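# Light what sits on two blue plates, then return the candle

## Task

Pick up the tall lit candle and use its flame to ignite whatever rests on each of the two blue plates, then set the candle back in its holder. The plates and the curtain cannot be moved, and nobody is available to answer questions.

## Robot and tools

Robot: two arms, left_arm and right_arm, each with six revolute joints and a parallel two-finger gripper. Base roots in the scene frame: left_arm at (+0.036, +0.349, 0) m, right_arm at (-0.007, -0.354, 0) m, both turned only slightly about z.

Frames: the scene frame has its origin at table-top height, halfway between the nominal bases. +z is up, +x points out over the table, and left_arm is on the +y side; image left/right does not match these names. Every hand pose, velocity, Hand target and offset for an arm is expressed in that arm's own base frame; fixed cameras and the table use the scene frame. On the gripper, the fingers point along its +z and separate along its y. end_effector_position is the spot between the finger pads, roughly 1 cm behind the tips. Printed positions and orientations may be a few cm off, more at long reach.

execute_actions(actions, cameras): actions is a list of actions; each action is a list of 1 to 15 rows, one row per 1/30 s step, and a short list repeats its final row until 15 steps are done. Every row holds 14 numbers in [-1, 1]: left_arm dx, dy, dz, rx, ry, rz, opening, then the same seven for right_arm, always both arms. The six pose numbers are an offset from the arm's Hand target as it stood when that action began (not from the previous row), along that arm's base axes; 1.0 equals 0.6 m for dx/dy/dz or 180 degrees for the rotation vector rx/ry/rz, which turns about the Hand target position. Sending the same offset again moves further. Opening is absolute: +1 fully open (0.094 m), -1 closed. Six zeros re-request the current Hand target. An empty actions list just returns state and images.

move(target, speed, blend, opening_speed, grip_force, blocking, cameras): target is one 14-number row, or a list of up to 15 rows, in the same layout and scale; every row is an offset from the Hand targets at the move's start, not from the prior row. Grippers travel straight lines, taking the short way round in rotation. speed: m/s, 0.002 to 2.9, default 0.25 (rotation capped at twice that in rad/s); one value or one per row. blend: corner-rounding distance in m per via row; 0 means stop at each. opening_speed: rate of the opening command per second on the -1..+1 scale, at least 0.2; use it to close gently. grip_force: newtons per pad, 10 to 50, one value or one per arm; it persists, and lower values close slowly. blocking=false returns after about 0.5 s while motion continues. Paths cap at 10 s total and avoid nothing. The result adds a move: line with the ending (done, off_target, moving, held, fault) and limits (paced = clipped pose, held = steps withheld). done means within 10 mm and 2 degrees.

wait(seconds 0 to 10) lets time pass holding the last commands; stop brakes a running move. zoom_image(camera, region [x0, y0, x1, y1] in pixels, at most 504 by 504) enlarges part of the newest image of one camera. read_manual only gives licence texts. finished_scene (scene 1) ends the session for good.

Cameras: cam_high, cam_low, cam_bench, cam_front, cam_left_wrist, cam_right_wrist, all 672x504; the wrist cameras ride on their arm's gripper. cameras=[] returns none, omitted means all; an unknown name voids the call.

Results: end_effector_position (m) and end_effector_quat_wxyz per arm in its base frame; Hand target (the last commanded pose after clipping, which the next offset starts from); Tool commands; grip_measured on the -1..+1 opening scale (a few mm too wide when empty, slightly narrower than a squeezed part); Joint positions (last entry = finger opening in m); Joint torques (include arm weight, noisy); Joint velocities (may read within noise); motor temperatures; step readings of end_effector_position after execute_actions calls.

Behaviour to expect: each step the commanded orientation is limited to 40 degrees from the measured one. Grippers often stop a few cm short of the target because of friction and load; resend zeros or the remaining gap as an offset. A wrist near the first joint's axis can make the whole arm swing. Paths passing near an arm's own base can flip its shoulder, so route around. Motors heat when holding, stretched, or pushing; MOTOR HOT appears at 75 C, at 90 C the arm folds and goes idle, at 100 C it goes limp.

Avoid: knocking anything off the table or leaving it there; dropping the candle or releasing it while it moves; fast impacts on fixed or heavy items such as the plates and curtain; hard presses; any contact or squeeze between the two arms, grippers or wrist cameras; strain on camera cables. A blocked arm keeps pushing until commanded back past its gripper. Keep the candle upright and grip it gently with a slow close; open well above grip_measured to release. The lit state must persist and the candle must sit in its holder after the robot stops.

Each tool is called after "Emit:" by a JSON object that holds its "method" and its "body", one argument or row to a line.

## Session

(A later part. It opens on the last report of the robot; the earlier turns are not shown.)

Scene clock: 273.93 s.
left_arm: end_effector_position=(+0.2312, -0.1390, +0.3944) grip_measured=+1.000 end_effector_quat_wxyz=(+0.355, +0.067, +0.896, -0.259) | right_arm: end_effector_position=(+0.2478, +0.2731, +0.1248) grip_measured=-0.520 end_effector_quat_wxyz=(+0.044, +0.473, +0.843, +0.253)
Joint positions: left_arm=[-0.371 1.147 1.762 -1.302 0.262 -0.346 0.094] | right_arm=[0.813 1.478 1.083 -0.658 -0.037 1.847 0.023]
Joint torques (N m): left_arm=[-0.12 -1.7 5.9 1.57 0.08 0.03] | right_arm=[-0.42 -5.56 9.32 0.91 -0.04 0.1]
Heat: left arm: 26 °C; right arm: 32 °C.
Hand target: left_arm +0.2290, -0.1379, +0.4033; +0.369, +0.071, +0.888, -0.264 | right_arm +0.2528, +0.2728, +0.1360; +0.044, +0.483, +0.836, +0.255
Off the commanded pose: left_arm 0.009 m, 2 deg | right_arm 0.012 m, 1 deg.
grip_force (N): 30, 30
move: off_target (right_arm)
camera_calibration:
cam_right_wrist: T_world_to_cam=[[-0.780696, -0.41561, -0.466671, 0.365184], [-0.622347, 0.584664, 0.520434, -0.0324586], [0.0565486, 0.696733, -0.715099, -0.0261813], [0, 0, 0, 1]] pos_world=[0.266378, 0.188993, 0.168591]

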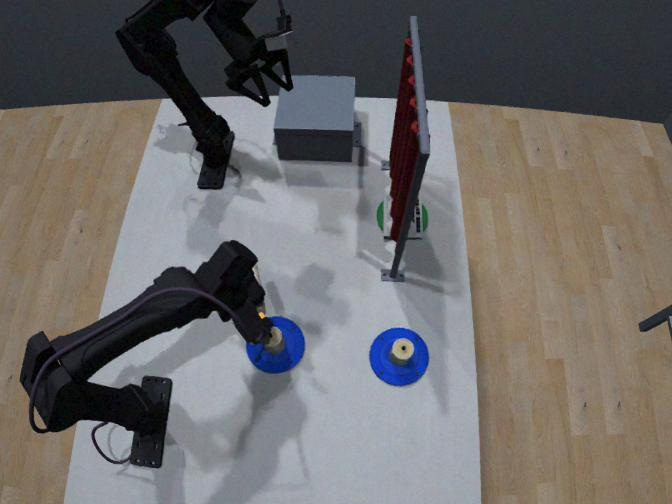

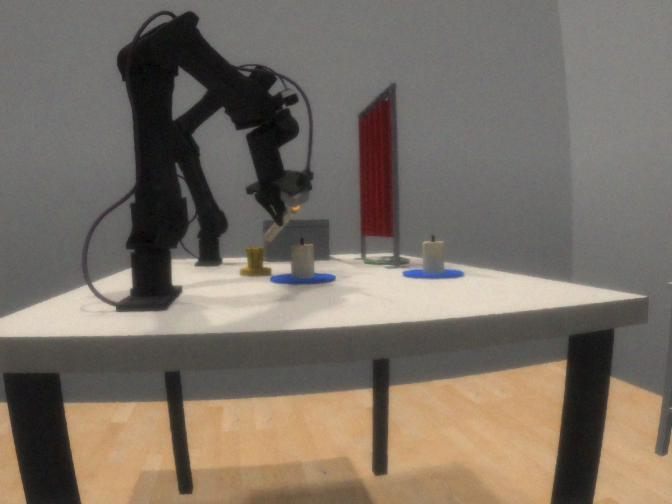

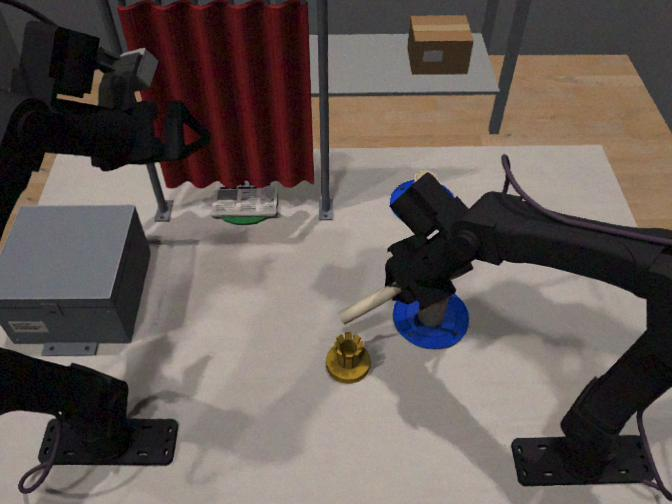

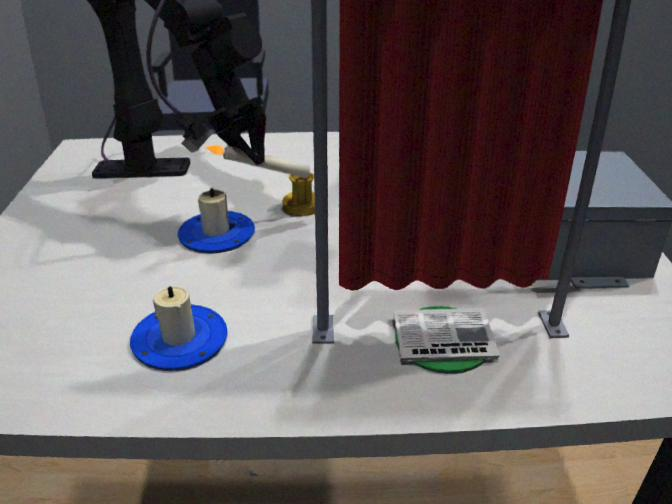

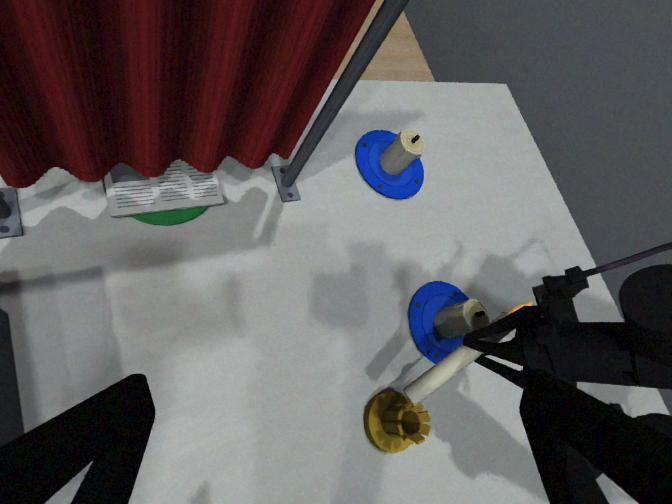

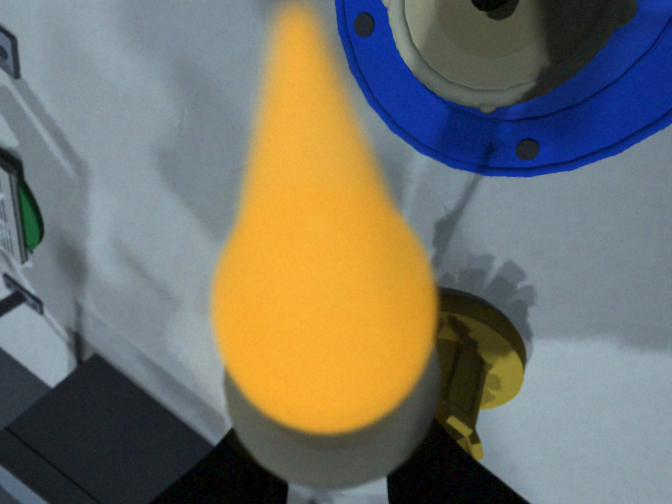

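Emit:
{"method": "move", "body": {
  "target": [0,0,0,0,0,0,1,0.012,0.002,-0.085,0,0,0,-0.9],
  "speed": 0.1
}}

Scene clock: 288.97 s.
left_arm: end_effector_position=(+0.2312, -0.1390, +0.3944) grip_measured=+1.000 end_effector_quat_wxyz=(+0.355, +0.067, +0.896, -0.259) | right_arm: end_effector_position=(+0.2533, +0.2727, +0.0824) grip_measured=-0.520 end_effector_quat_wxyz=(+0.039, +0.481, +0.842, +0.242)
Joint positions: left_arm=[-0.371 1.147 1.762 -1.302 0.262 -0.346 0.094] | right_arm=[0.798 1.549 0.988 -0.517 -0.044 1.847 0.023]
Joint torques (N m): left_arm=[-0.09 -1.65 5.79 1.58 0.11 0.03] | right_arm=[-0.4 -6.26 5.49 1.62 -0.04 -0.02]
Heat: left arm: 26 °C; right arm: 31 °C.
Hand target: left_arm +0.2290, -0.1379, +0.4033; +0.369, +0.071, +0.888, -0.264 | right_arm +0.2600, +0.2740, +0.0850; +0.044, +0.483, +0.836, +0.255
Off the commanded pose: left_arm 0.009 m, 2 deg | right_arm 0.007 m, 2 deg.
grip_force (N): 30, 30
move: done
camera_calibration:
cam_right_wrist: T_world_to_cam=[[-0.795476, -0.412378, -0.44403, 0.350481], [-0.604015, 0.598617, 0.526141, -0.0156324], [0.0488349, 0.686733, -0.725268, -0.0509486], [0, 0, 0, 1]] pos_world=[0.271845, 0.188877, 0.126898]

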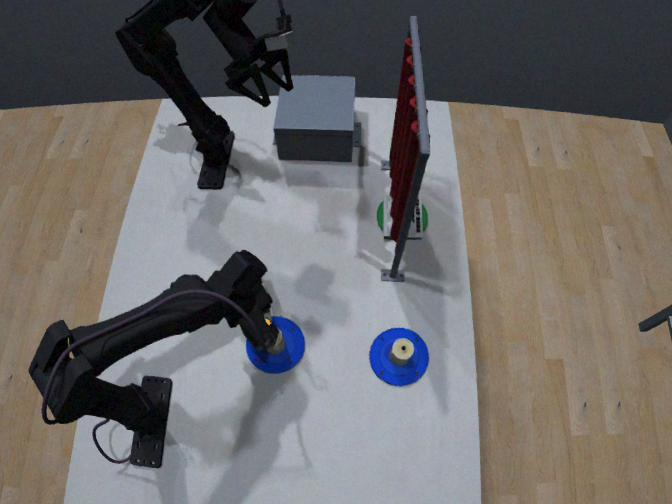

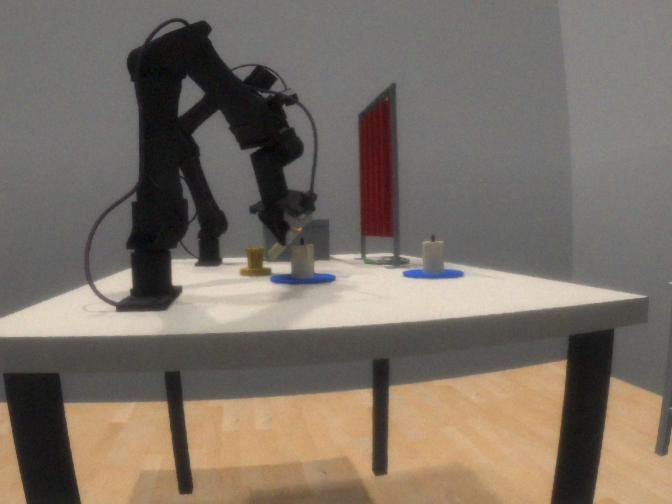

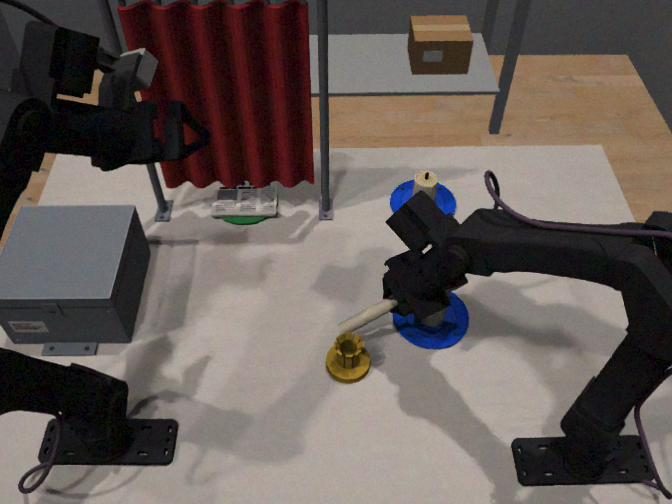

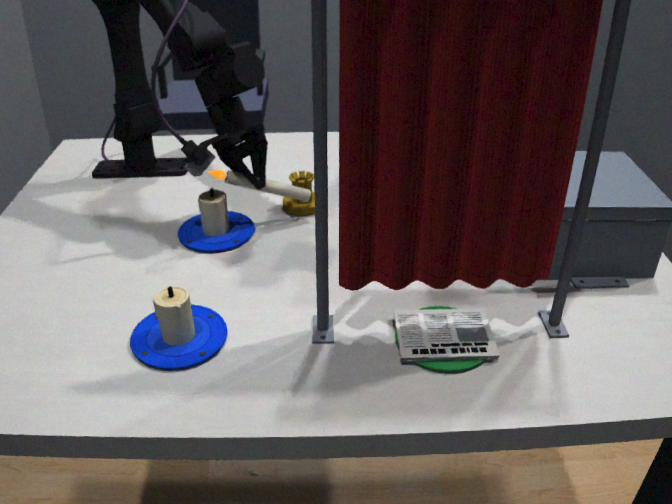

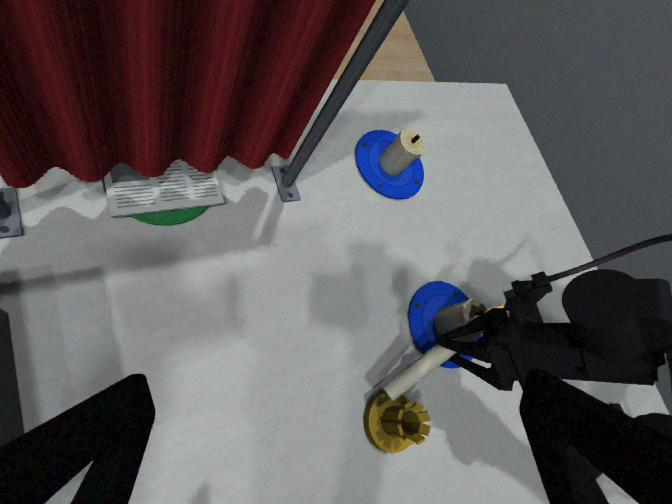

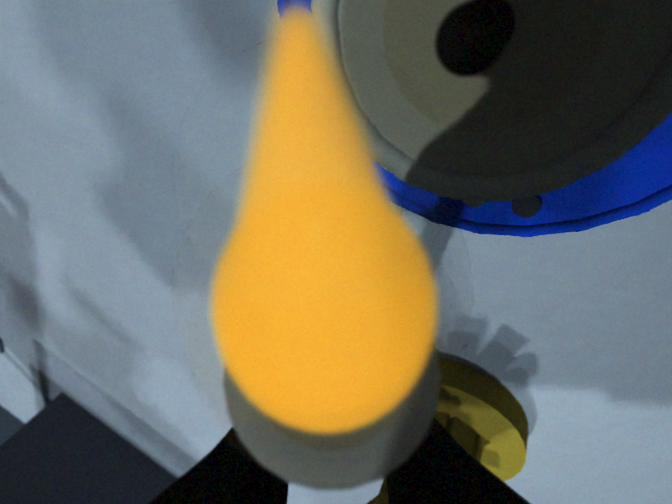

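Emit:
{"method": "move", "body": {
  "target": [0,0,0,0,0,0,1,0.0,0.002,-0.04,0,0,0,-0.9],
  "speed": 0.06
}}

Scene clock: 308.20 s.
left_arm: end_effector_position=(+0.2312, -0.1390, +0.3944) grip_measured=+1.000 end_effector_quat_wxyz=(+0.355, +0.067, +0.896, -0.259) | right_arm: end_effector_position=(+0.2556, +0.2734, +0.0614) grip_measured=-0.520 end_effector_quat_wxyz=(+0.038, +0.486, +0.838, +0.246)
Joint positions: left_arm=[-0.371 1.147 1.762 -1.302 0.262 -0.346 0.094] | right_arm=[0.793 1.583 0.928 -0.416 -0.047 1.856 0.023]
Joint torques (N m): left_arm=[-0.02 -1.68 5.86 1.56 0.11 0.01] | right_arm=[-0.13 -6.02 5.15 1.67 0.01 0.01]
Heat: left arm: 26 °C; right arm: 32 °C.
Hand target: left_arm +0.2290, -0.1379, +0.4033; +0.369, +0.071, +0.888, -0.264 | right_arm +0.2600, +0.2752, +0.0610; +0.044, +0.483, +0.836, +0.255
Off the commanded pose: left_arm 0.009 m, 2 deg | right_arm 0.005 m, 1 deg.
grip_force (N): 30, 30
move: done
camera_calibration:
cam_right_wrist: T_world_to_cam=[[-0.800041, -0.398906, -0.448117, 0.340993], [-0.597276, 0.599969, 0.532259, -0.00600894], [0.0565346, 0.693478, -0.718256, -0.0710257], [0, 0, 0, 1]] pos_world=[0.273235, 0.188884, 0.104988]

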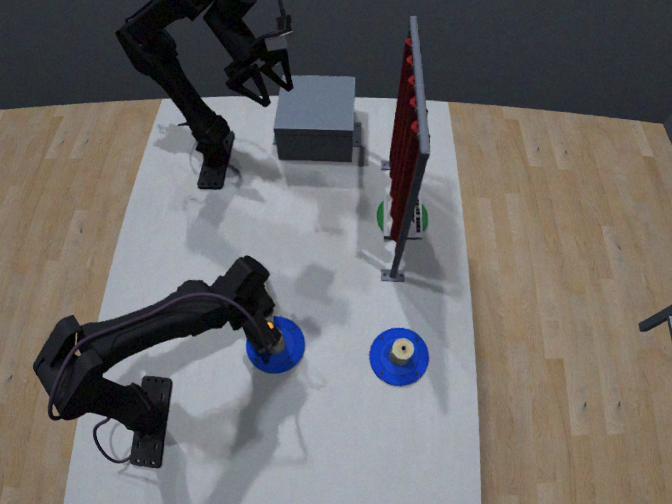

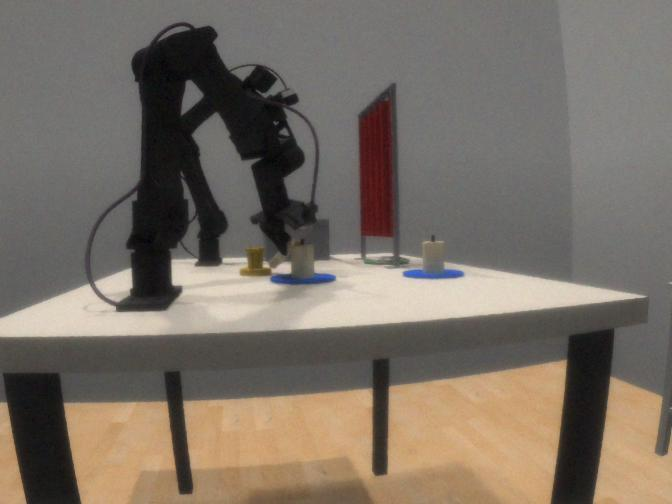

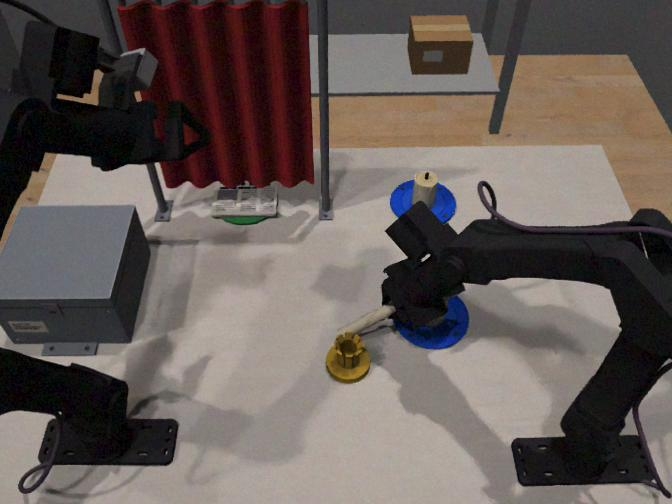

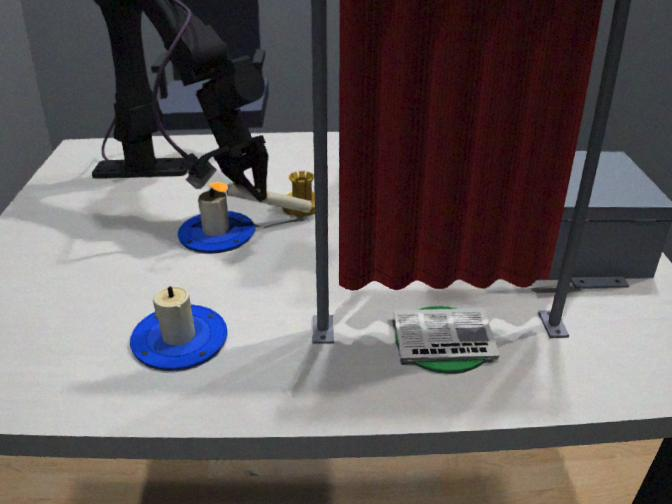

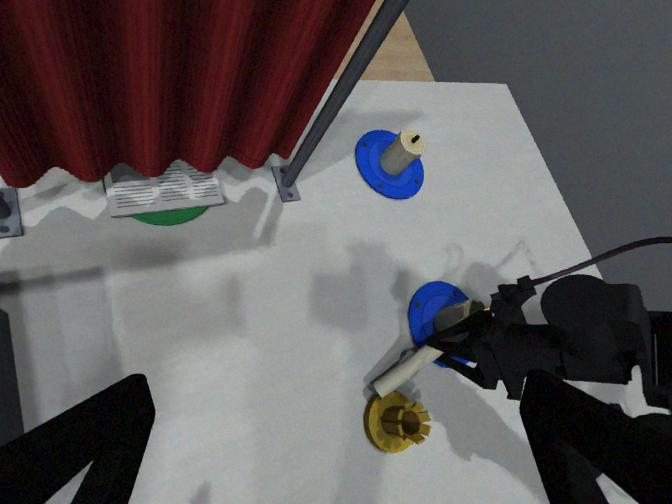

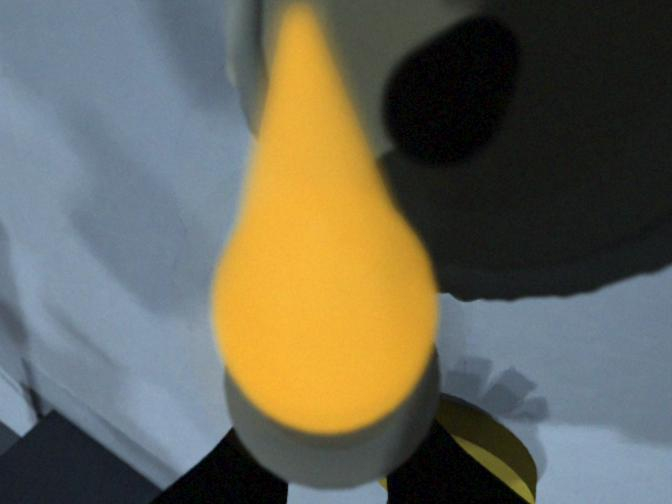

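Emit:
{"method": "move", "body": {
  "target": [0,0,0,0,0,0,1,-0.004,0.004,-0.015,0,0,0,-0.9],
  "speed": 0.05,
  "cameras": ["cam_low","cam_bench","cam_right_wrist","cam_front","cam_left_wrist"]
}}

Scene clock: 321.27 s.
left_arm: end_effector_position=(+0.2312, -0.1390, +0.3944) grip_measured=+1.000 end_effector_quat_wxyz=(+0.355, +0.067, +0.896, -0.259) | right_arm: end_effector_position=(+0.2583, +0.2733, +0.0557) grip_measured=-0.520 end_effector_quat_wxyz=(+0.045, +0.482, +0.839, +0.249)
Joint positions: left_arm=[-0.371 1.147 1.762 -1.302 0.262 -0.346 0.094] | right_arm=[0.793 1.593 0.91 -0.377 -0.037 1.847 0.023]
Joint torques (N m): left_arm=[-0.03 -1.62 5.85 1.56 0.07 0.02] | right_arm=[0.55 -5.64 4.75 1.68 0.02 0.1]
Heat: left arm: 26 °C; right arm: 31 °C.
Hand target: left_arm +0.2290, -0.1379, +0.4033; +0.369, +0.071, +0.888, -0.264 | right_arm +0.2576, +0.2776, +0.0520; +0.044, +0.483, +0.836, +0.255
Off the commanded pose: left_arm 0.009 m, 2 deg | right_arm 0.006 m, 1 deg.
grip_force (N): 30, 30
move: done
camera_calibration:
cam_right_wrist: T_world_to_cam=[[-0.791357, -0.402442, -0.460211, 0.340004], [-0.607719, 0.599807, 0.52049, 0.00204374], [0.0665712, 0.691572, -0.719233, -0.0773254], [0, 0, 0, 1]] pos_world=[0.275454, 0.189082, 0.0997949]
Images, in order (width x height): cam_low 672x504, cam_bench 672x504, cam_front 672x504, cam_left_wrist 672x504, cam_right_wrist 672x504.

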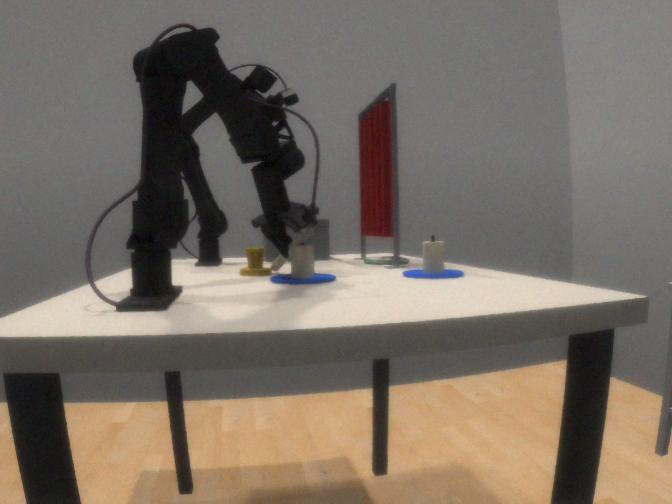

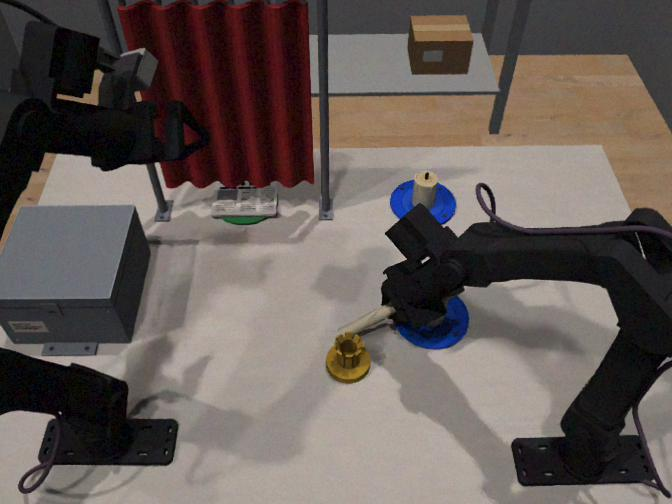

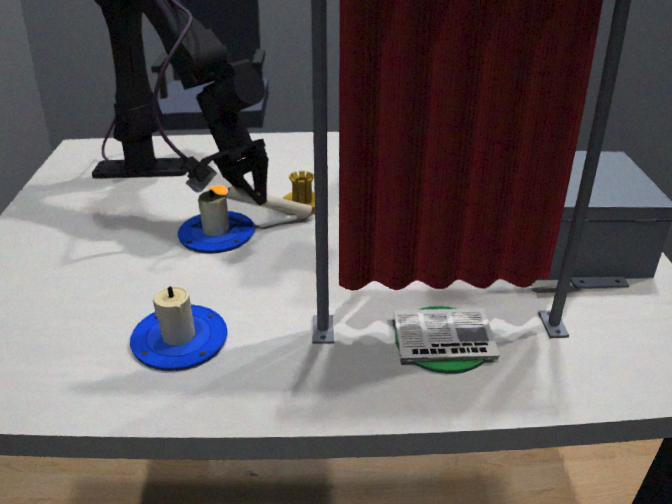

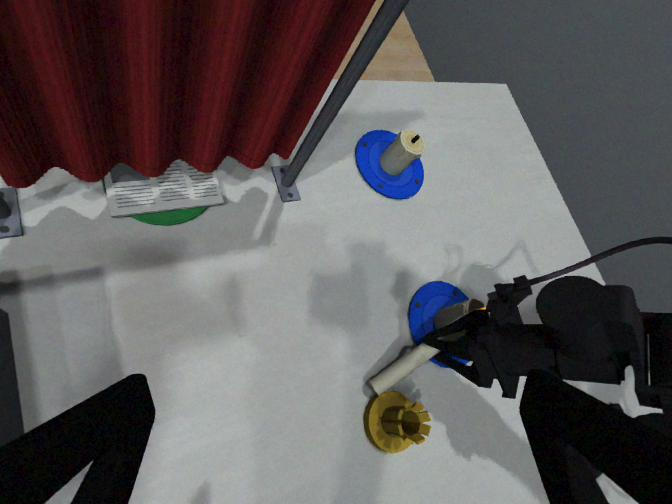

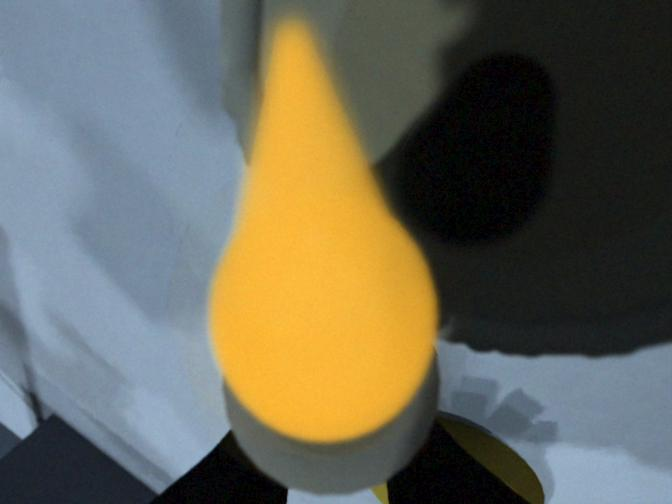

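Emit:
{"method": "move", "body": {
  "target": [0,0,0,0,0,0,1,-0.017,-0.01,0.009,0,0,0,-0.9],
  "speed": 0.05,
  "cameras": ["cam_low","cam_right_wrist","cam_front"]
}}

Emit:
{"method": "zoom_image", "body": {
  "camera": "cam_front",
  "region": [140, 130, 340, 280]
}}

Emit:
{"method": "zoom_image", "body": {
  "camera": "cam_low",
  "region": [220, 190, 360, 295]
}}

Scene clock: 336.03 s.
left_arm: end_effector_position=(+0.2312, -0.1390, +0.3944) grip_measured=+1.000 end_effector_quat_wxyz=(+0.355, +0.067, +0.896, -0.259) | right_arm: end_effector_position=(+0.2573, +0.2729, +0.0564) grip_measured=-0.520 end_effector_quat_wxyz=(+0.053, +0.479, +0.838, +0.257)
Joint positions: left_arm=[-0.371 1.147 1.762 -1.302 0.262 -0.346 0.094] | right_arm=[0.801 1.576 0.885 -0.35 -0.023 1.847 0.023]
Joint torques (N m): left_arm=[-0.08 -1.66 5.9 1.57 0.09 0.02] | right_arm=[0.85 -8.2 4.42 1.17 -0.03 0.18]
Heat: left arm: 26 °C; right arm: 31 °C.
Hand target: left_arm +0.2290, -0.1379, +0.4033; +0.369, +0.071, +0.888, -0.264 | right_arm +0.2474, +0.2716, +0.0574; +0.044, +0.483, +0.836, +0.255
Off the commanded pose: left_arm 0.009 m, 2 deg | right_arm 0.010 m, 1 deg.
grip_force (N): 30, 30
move: done
camera_calibration:
cam_right_wrist: T_world_to_cam=[[-0.78045, -0.40035, -0.480227, 0.337147], [-0.619807, 0.596265, 0.510204, 0.00601383], [0.0820826, 0.695837, -0.713494, -0.0819116], [0, 0, 0, 1]] pos_world=[0.273577, 0.188388, 0.100395]
Images, in order (width x height): cam_low 672x504, cam_front 672x504, cam_right_wrist 672x504.

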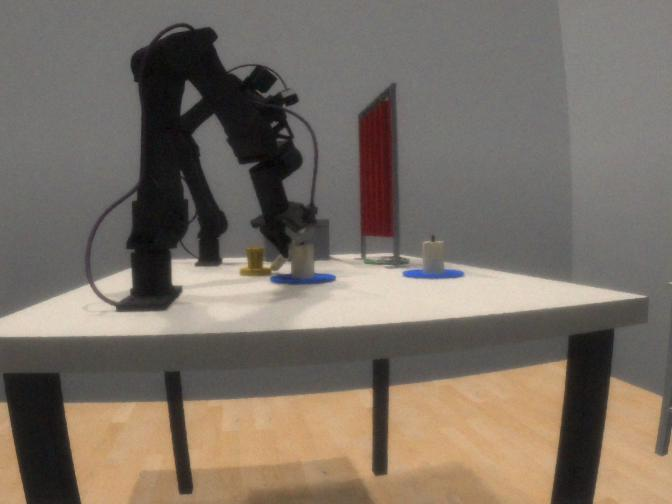

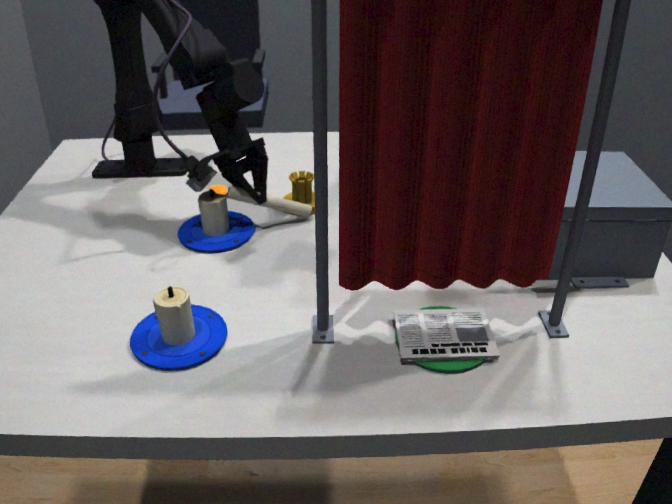

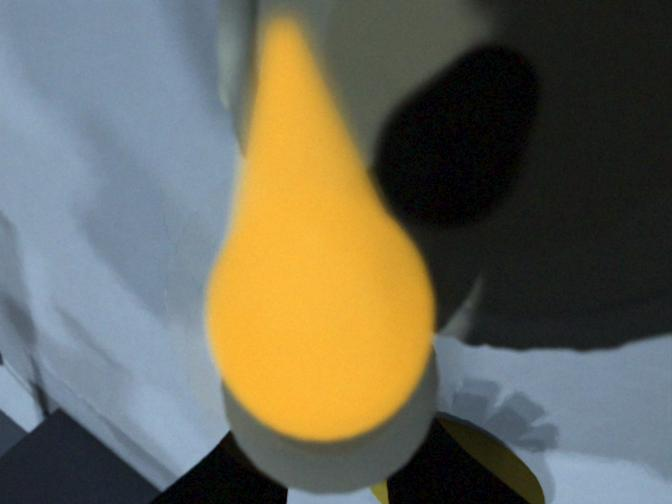

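Scaled by 2.520 from the camera's 672x504 image, which has a finer 960x720 frame.

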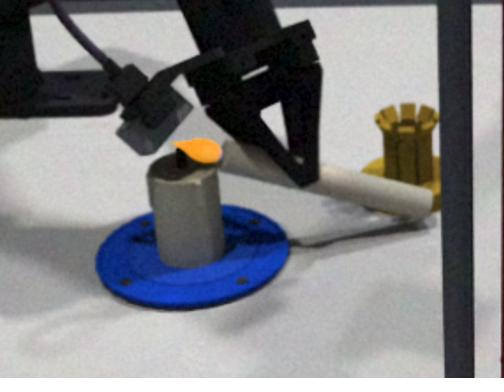

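Scaled by 3.600 from the camera's 672x504 image, which has a finer 960x720 frame.

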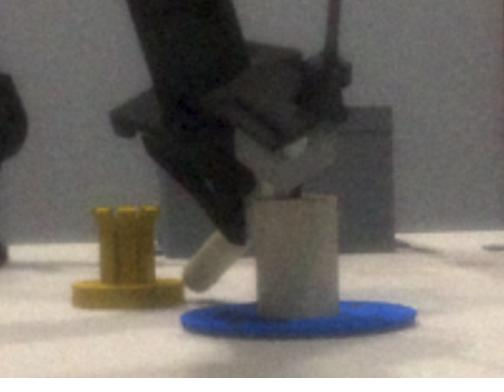

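Emit:
{"method": "move", "body": {
  "target": [0,0,0,0,0,0,1,0.0,0.0,0.017,0,0,0,-0.9],
  "speed": 0.05,
  "cameras": ["cam_low","cam_right_wrist","cam_front"]
}}

Emit:
{"method": "zoom_image", "body": {
  "camera": "cam_front",
  "region": [140, 130, 340, 280]
}}

Emit:
{"method": "zoom_image", "body": {
  "camera": "cam_low",
  "region": [220, 190, 360, 295]
}}

Scene clock: 351.20 s.
left_arm: end_effector_position=(+0.2312, -0.1390, +0.3944) grip_measured=+1.000 end_effector_quat_wxyz=(+0.355, +0.067, +0.896, -0.259) | right_arm: end_effector_position=(+0.2556, +0.2731, +0.0587) grip_measured=-0.520 end_effector_quat_wxyz=(+0.050, +0.482, +0.836, +0.258)
Joint positions: left_arm=[-0.371 1.147 1.762 -1.302 0.262 -0.346 0.094] | right_arm=[0.803 1.567 0.885 -0.357 -0.027 1.857 0.023]
Joint torques (N m): left_arm=[-0.02 -1.69 5.85 1.56 0.1 0.03] | right_arm=[0.64 -8.79 6.3 0.78 -0.03 0.1]
Heat: left arm: 26 °C; right arm: 30 °C.
Hand target: left_arm +0.2290, -0.1379, +0.4033; +0.369, +0.071, +0.888, -0.264 | right_arm +0.2474, +0.2716, +0.0676; +0.044, +0.483, +0.836, +0.255
Off the commanded pose: left_arm 0.009 m, 2 deg | right_arm 0.012 m, 1 deg.
grip_force (N): 30, 30
move: off_target (right_arm)
camera_calibration:
cam_right_wrist: T_world_to_cam=[[-0.785371, -0.392592, -0.478606, 0.335937], [-0.613613, 0.595749, 0.51823, 0.00172715], [0.0816757, 0.700682, -0.708784, -0.0816876], [0, 0, 0, 1]] pos_world=[0.271567, 0.188094, 0.101987]
Images, in order (width x height): cam_low 672x504, cam_front 672x504, cam_right_wrist 672x504.

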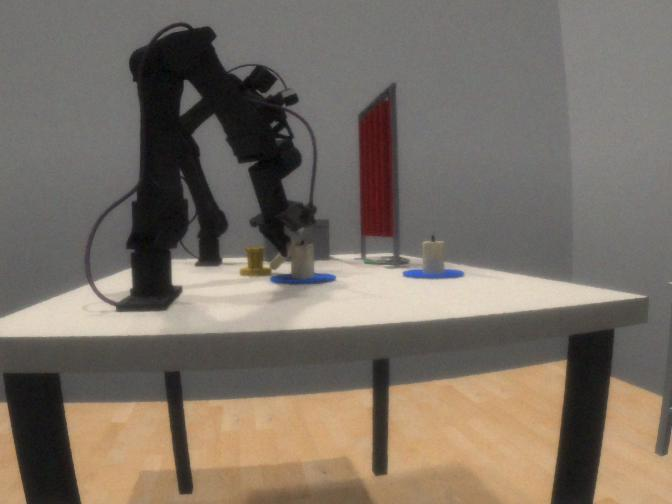

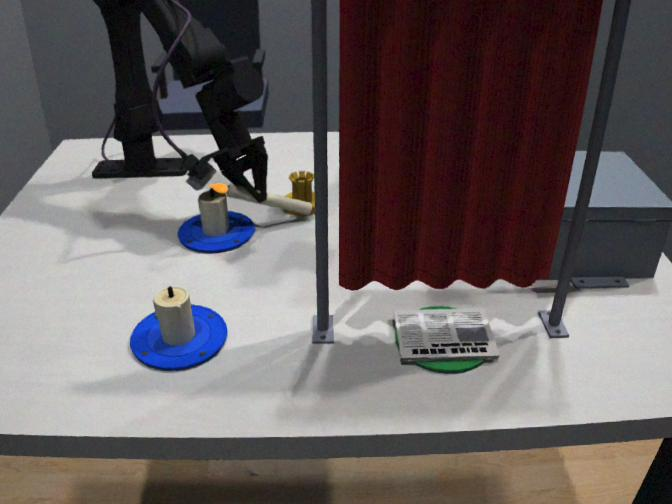

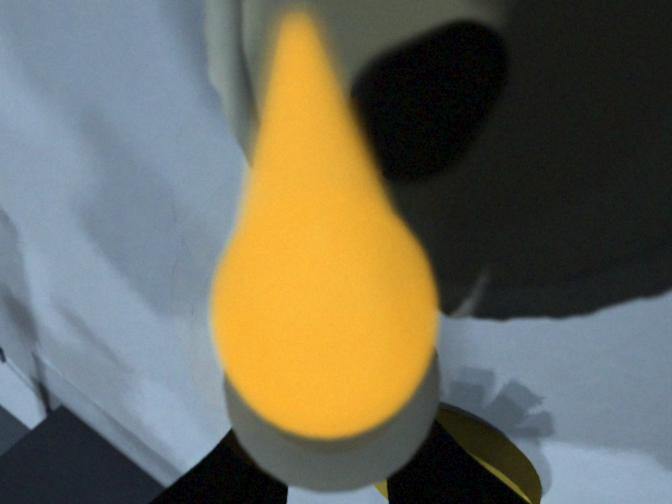

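Scaled by 2.520 from the camera's 672x504 image, which has a finer 960x720 frame.

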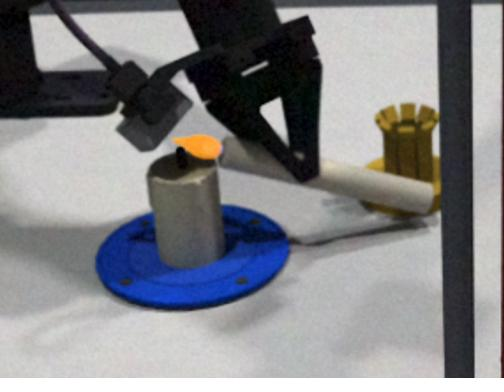

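Scaled by 3.600 from the camera's 672x504 image, which has a finer 960x720 frame.

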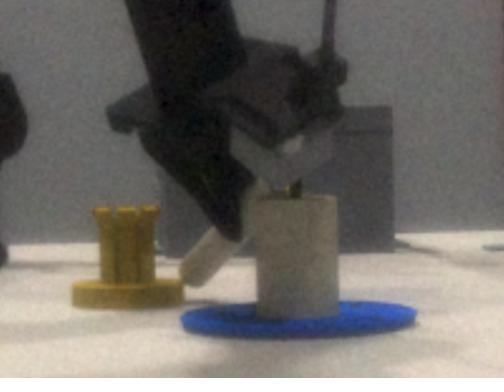

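Emit:
{"method": "move", "body": {
  "target": [0,0,0,0,0,0,1,-0.003,-0.015,0.003,0,0,0,-0.9],
  "speed": 0.05,
  "cameras": ["cam_low","cam_right_wrist","cam_front"]
}}

Emit:
{"method": "zoom_image", "body": {
  "camera": "cam_front",
  "region": [140, 130, 340, 280]
}}

Emit:
{"method": "zoom_image", "body": {
  "camera": "cam_low",
  "region": [220, 190, 360, 295]
}}

Scene clock: 360.93 s.
left_arm: end_effector_position=(+0.2312, -0.1390, +0.3944) grip_measured=+1.000 end_effector_quat_wxyz=(+0.355, +0.067, +0.896, -0.259) | right_arm: end_effector_position=(+0.2511, +0.2720, +0.0668) grip_measured=-0.520 end_effector_quat_wxyz=(+0.044, +0.480, +0.836, +0.263)
Joint positions: left_arm=[-0.371 1.147 1.762 -1.302 0.262 -0.346 0.094] | right_arm=[0.803 1.535 0.885 -0.383 -0.041 1.857 0.023]
Joint torques (N m): left_arm=[-0.13 -1.63 5.86 1.54 0.09 0.01] | right_arm=[-0.39 -8.47 4.83 0.96 -0.03 -0.04]
Heat: left arm: 26 °C; right arm: 30 °C.
Hand target: left_arm +0.2290, -0.1379, +0.4033; +0.369, +0.071, +0.888, -0.264 | right_arm +0.2456, +0.2626, +0.0694; +0.044, +0.483, +0.836, +0.255
Off the commanded pose: left_arm 0.009 m, 2 deg | right_arm 0.011 m, 1 deg.
grip_force (N): 30, 30
move: off_target (right_arm)
camera_calibration:
cam_right_wrist: T_world_to_cam=[[-0.784699, -0.391968, -0.480218, 0.335711], [-0.615475, 0.584837, 0.528353, -0.00190504], [0.0737514, 0.71016, -0.700167, -0.0760484], [0, 0, 0, 1]] pos_world=[0.267868, 0.186709, 0.108975]
Images, in order (width x height): cam_low 672x504, cam_front 672x504, cam_right_wrist 672x504.

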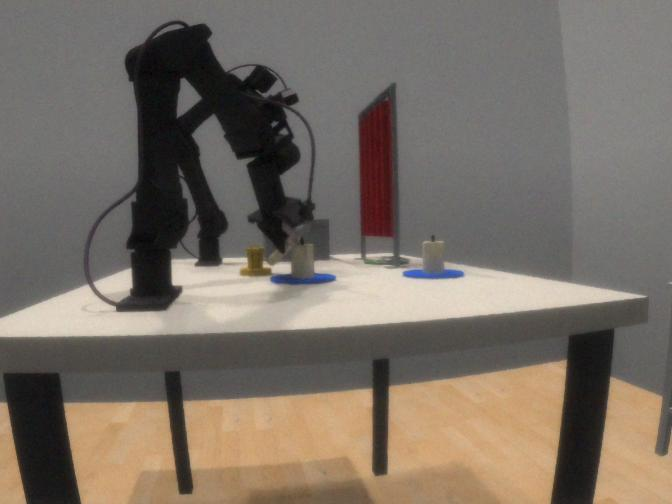

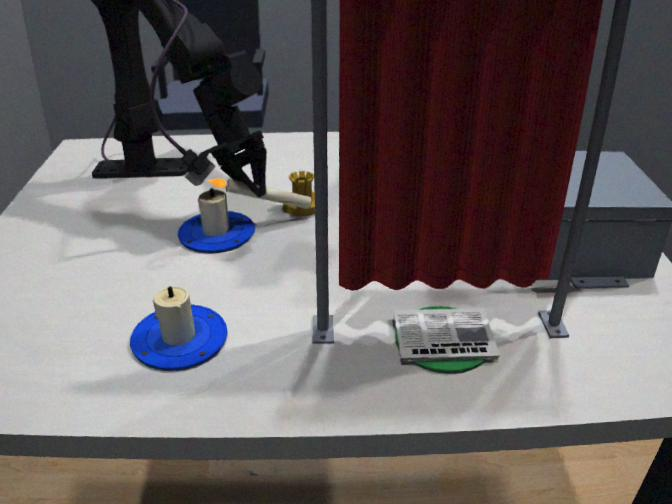

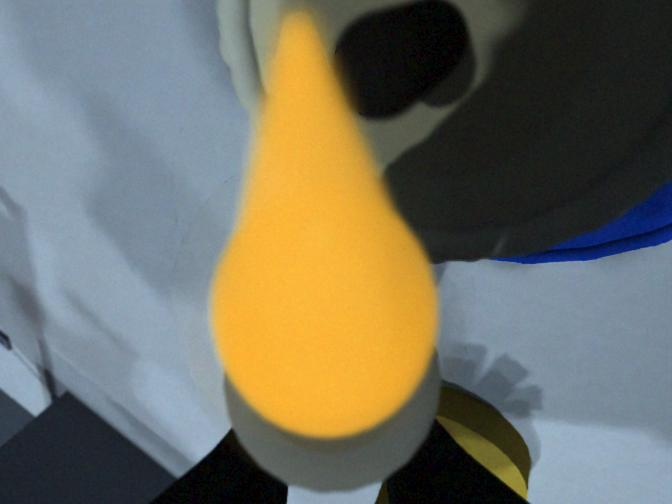

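Scaled by 2.520 from the camera's 672x504 image, which has a finer 960x720 frame.

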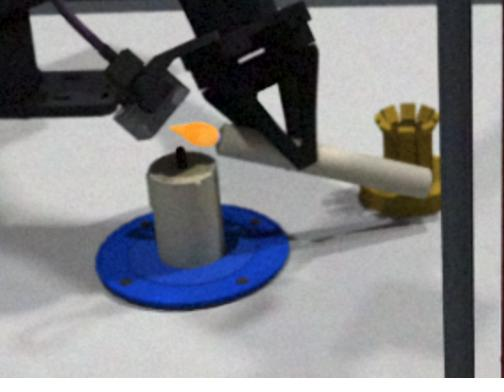

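Scaled by 3.600 from the camera's 672x504 image, which has a finer 960x720 frame.

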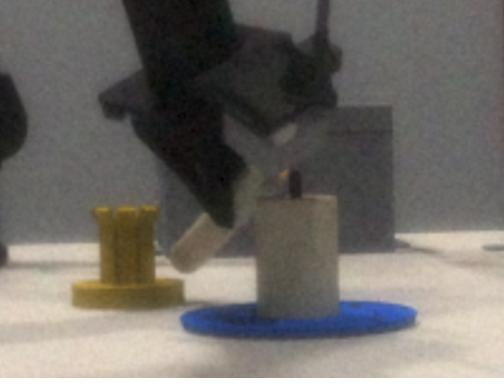

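Emit:
{"method": "move", "body": {
  "target": [0,0,0,0,0,0,1,0.002,0.004,-0.016,0,0,0,-0.9],
  "speed": 0.05,
  "cameras": ["cam_low","cam_right_wrist","cam_front"]
}}

Emit:
{"method": "zoom_image", "body": {
  "camera": "cam_front",
  "region": [140, 130, 340, 280]
}}

Emit:
{"method": "zoom_image", "body": {
  "camera": "cam_low",
  "region": [220, 190, 360, 295]
}}

Scene clock: 376.50 s.
left_arm: end_effector_position=(+0.2312, -0.1390, +0.3944) grip_measured=+1.000 end_effector_quat_wxyz=(+0.355, +0.067, +0.896, -0.259) | right_arm: end_effector_position=(+0.2484, +0.2688, +0.0618) grip_measured=-0.520 end_effector_quat_wxyz=(+0.040, +0.485, +0.835, +0.257)
Joint positions: left_arm=[-0.371 1.147 1.762 -1.302 0.262 -0.346 0.094] | right_arm=[0.8 1.535 0.87 -0.38 -0.046 1.865 0.023]
Joint torques (N m): left_arm=[-0.01 -1.65 5.86 1.54 0.09 0.02] | right_arm=[-0.12 -6.49 4.64 1.35 0.04 -0.02]
Motor temperatures (°C): left_arm=[20 21 23 26 18 17 21] | right_arm=[19 23 25 29 17 20 19]
Heat: left arm: 26 °C; right arm: 29 °C.
Hand target: left_arm +0.2290, -0.1379, +0.4033; +0.369, +0.071, +0.888, -0.264 | right_arm +0.2468, +0.2650, +0.0598; +0.044, +0.483, +0.836, +0.255
Off the commanded pose: left_arm 0.009 m, 2 deg | right_arm 0.005 m, 1 deg.
grip_force (N): 30, 30
move: done
camera_calibration:
cam_right_wrist: T_world_to_cam=[[-0.794362, -0.3879, -0.467465, 0.330408], [-0.603532, 0.591199, 0.535007, -0.00408892], [0.0688355, 0.707119, -0.703736, -0.07484], [0, 0, 0, 1]] pos_world=[0.265147, 0.183503, 0.103974]
Images, in order (width x height): cam_low 672x504, cam_front 672x504, cam_right_wrist 672x504.

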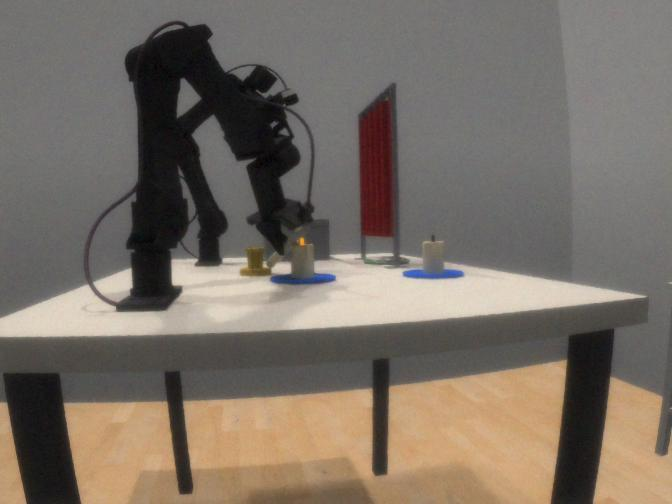

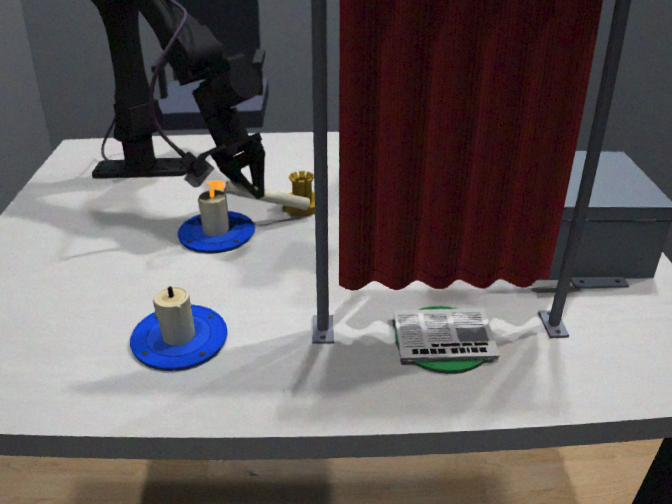

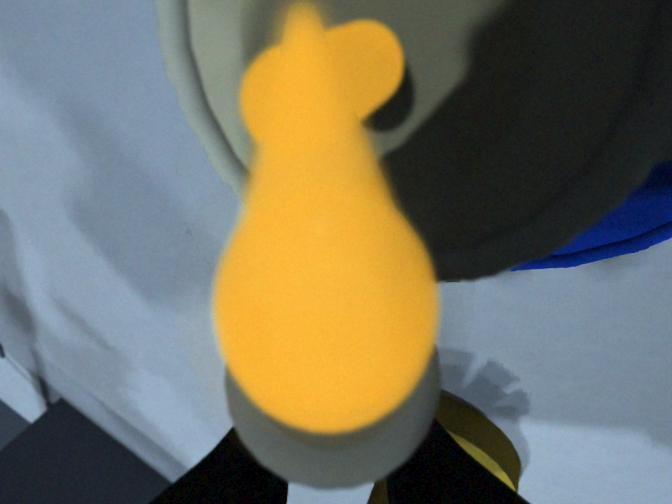

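Scaled by 2.520 from the camera's 672x504 image, which has a finer 960x720 frame.

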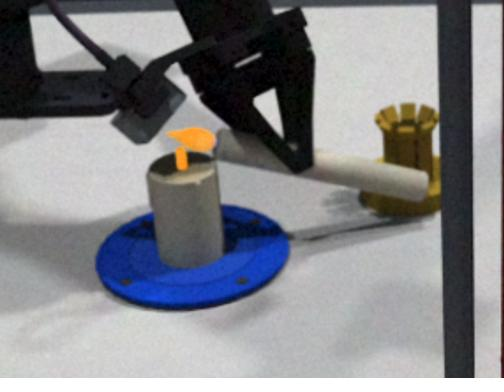

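Scaled by 3.600 from the camera's 672x504 image, which has a finer 960x720 frame.

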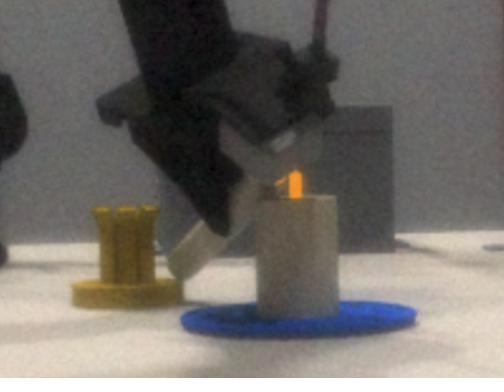

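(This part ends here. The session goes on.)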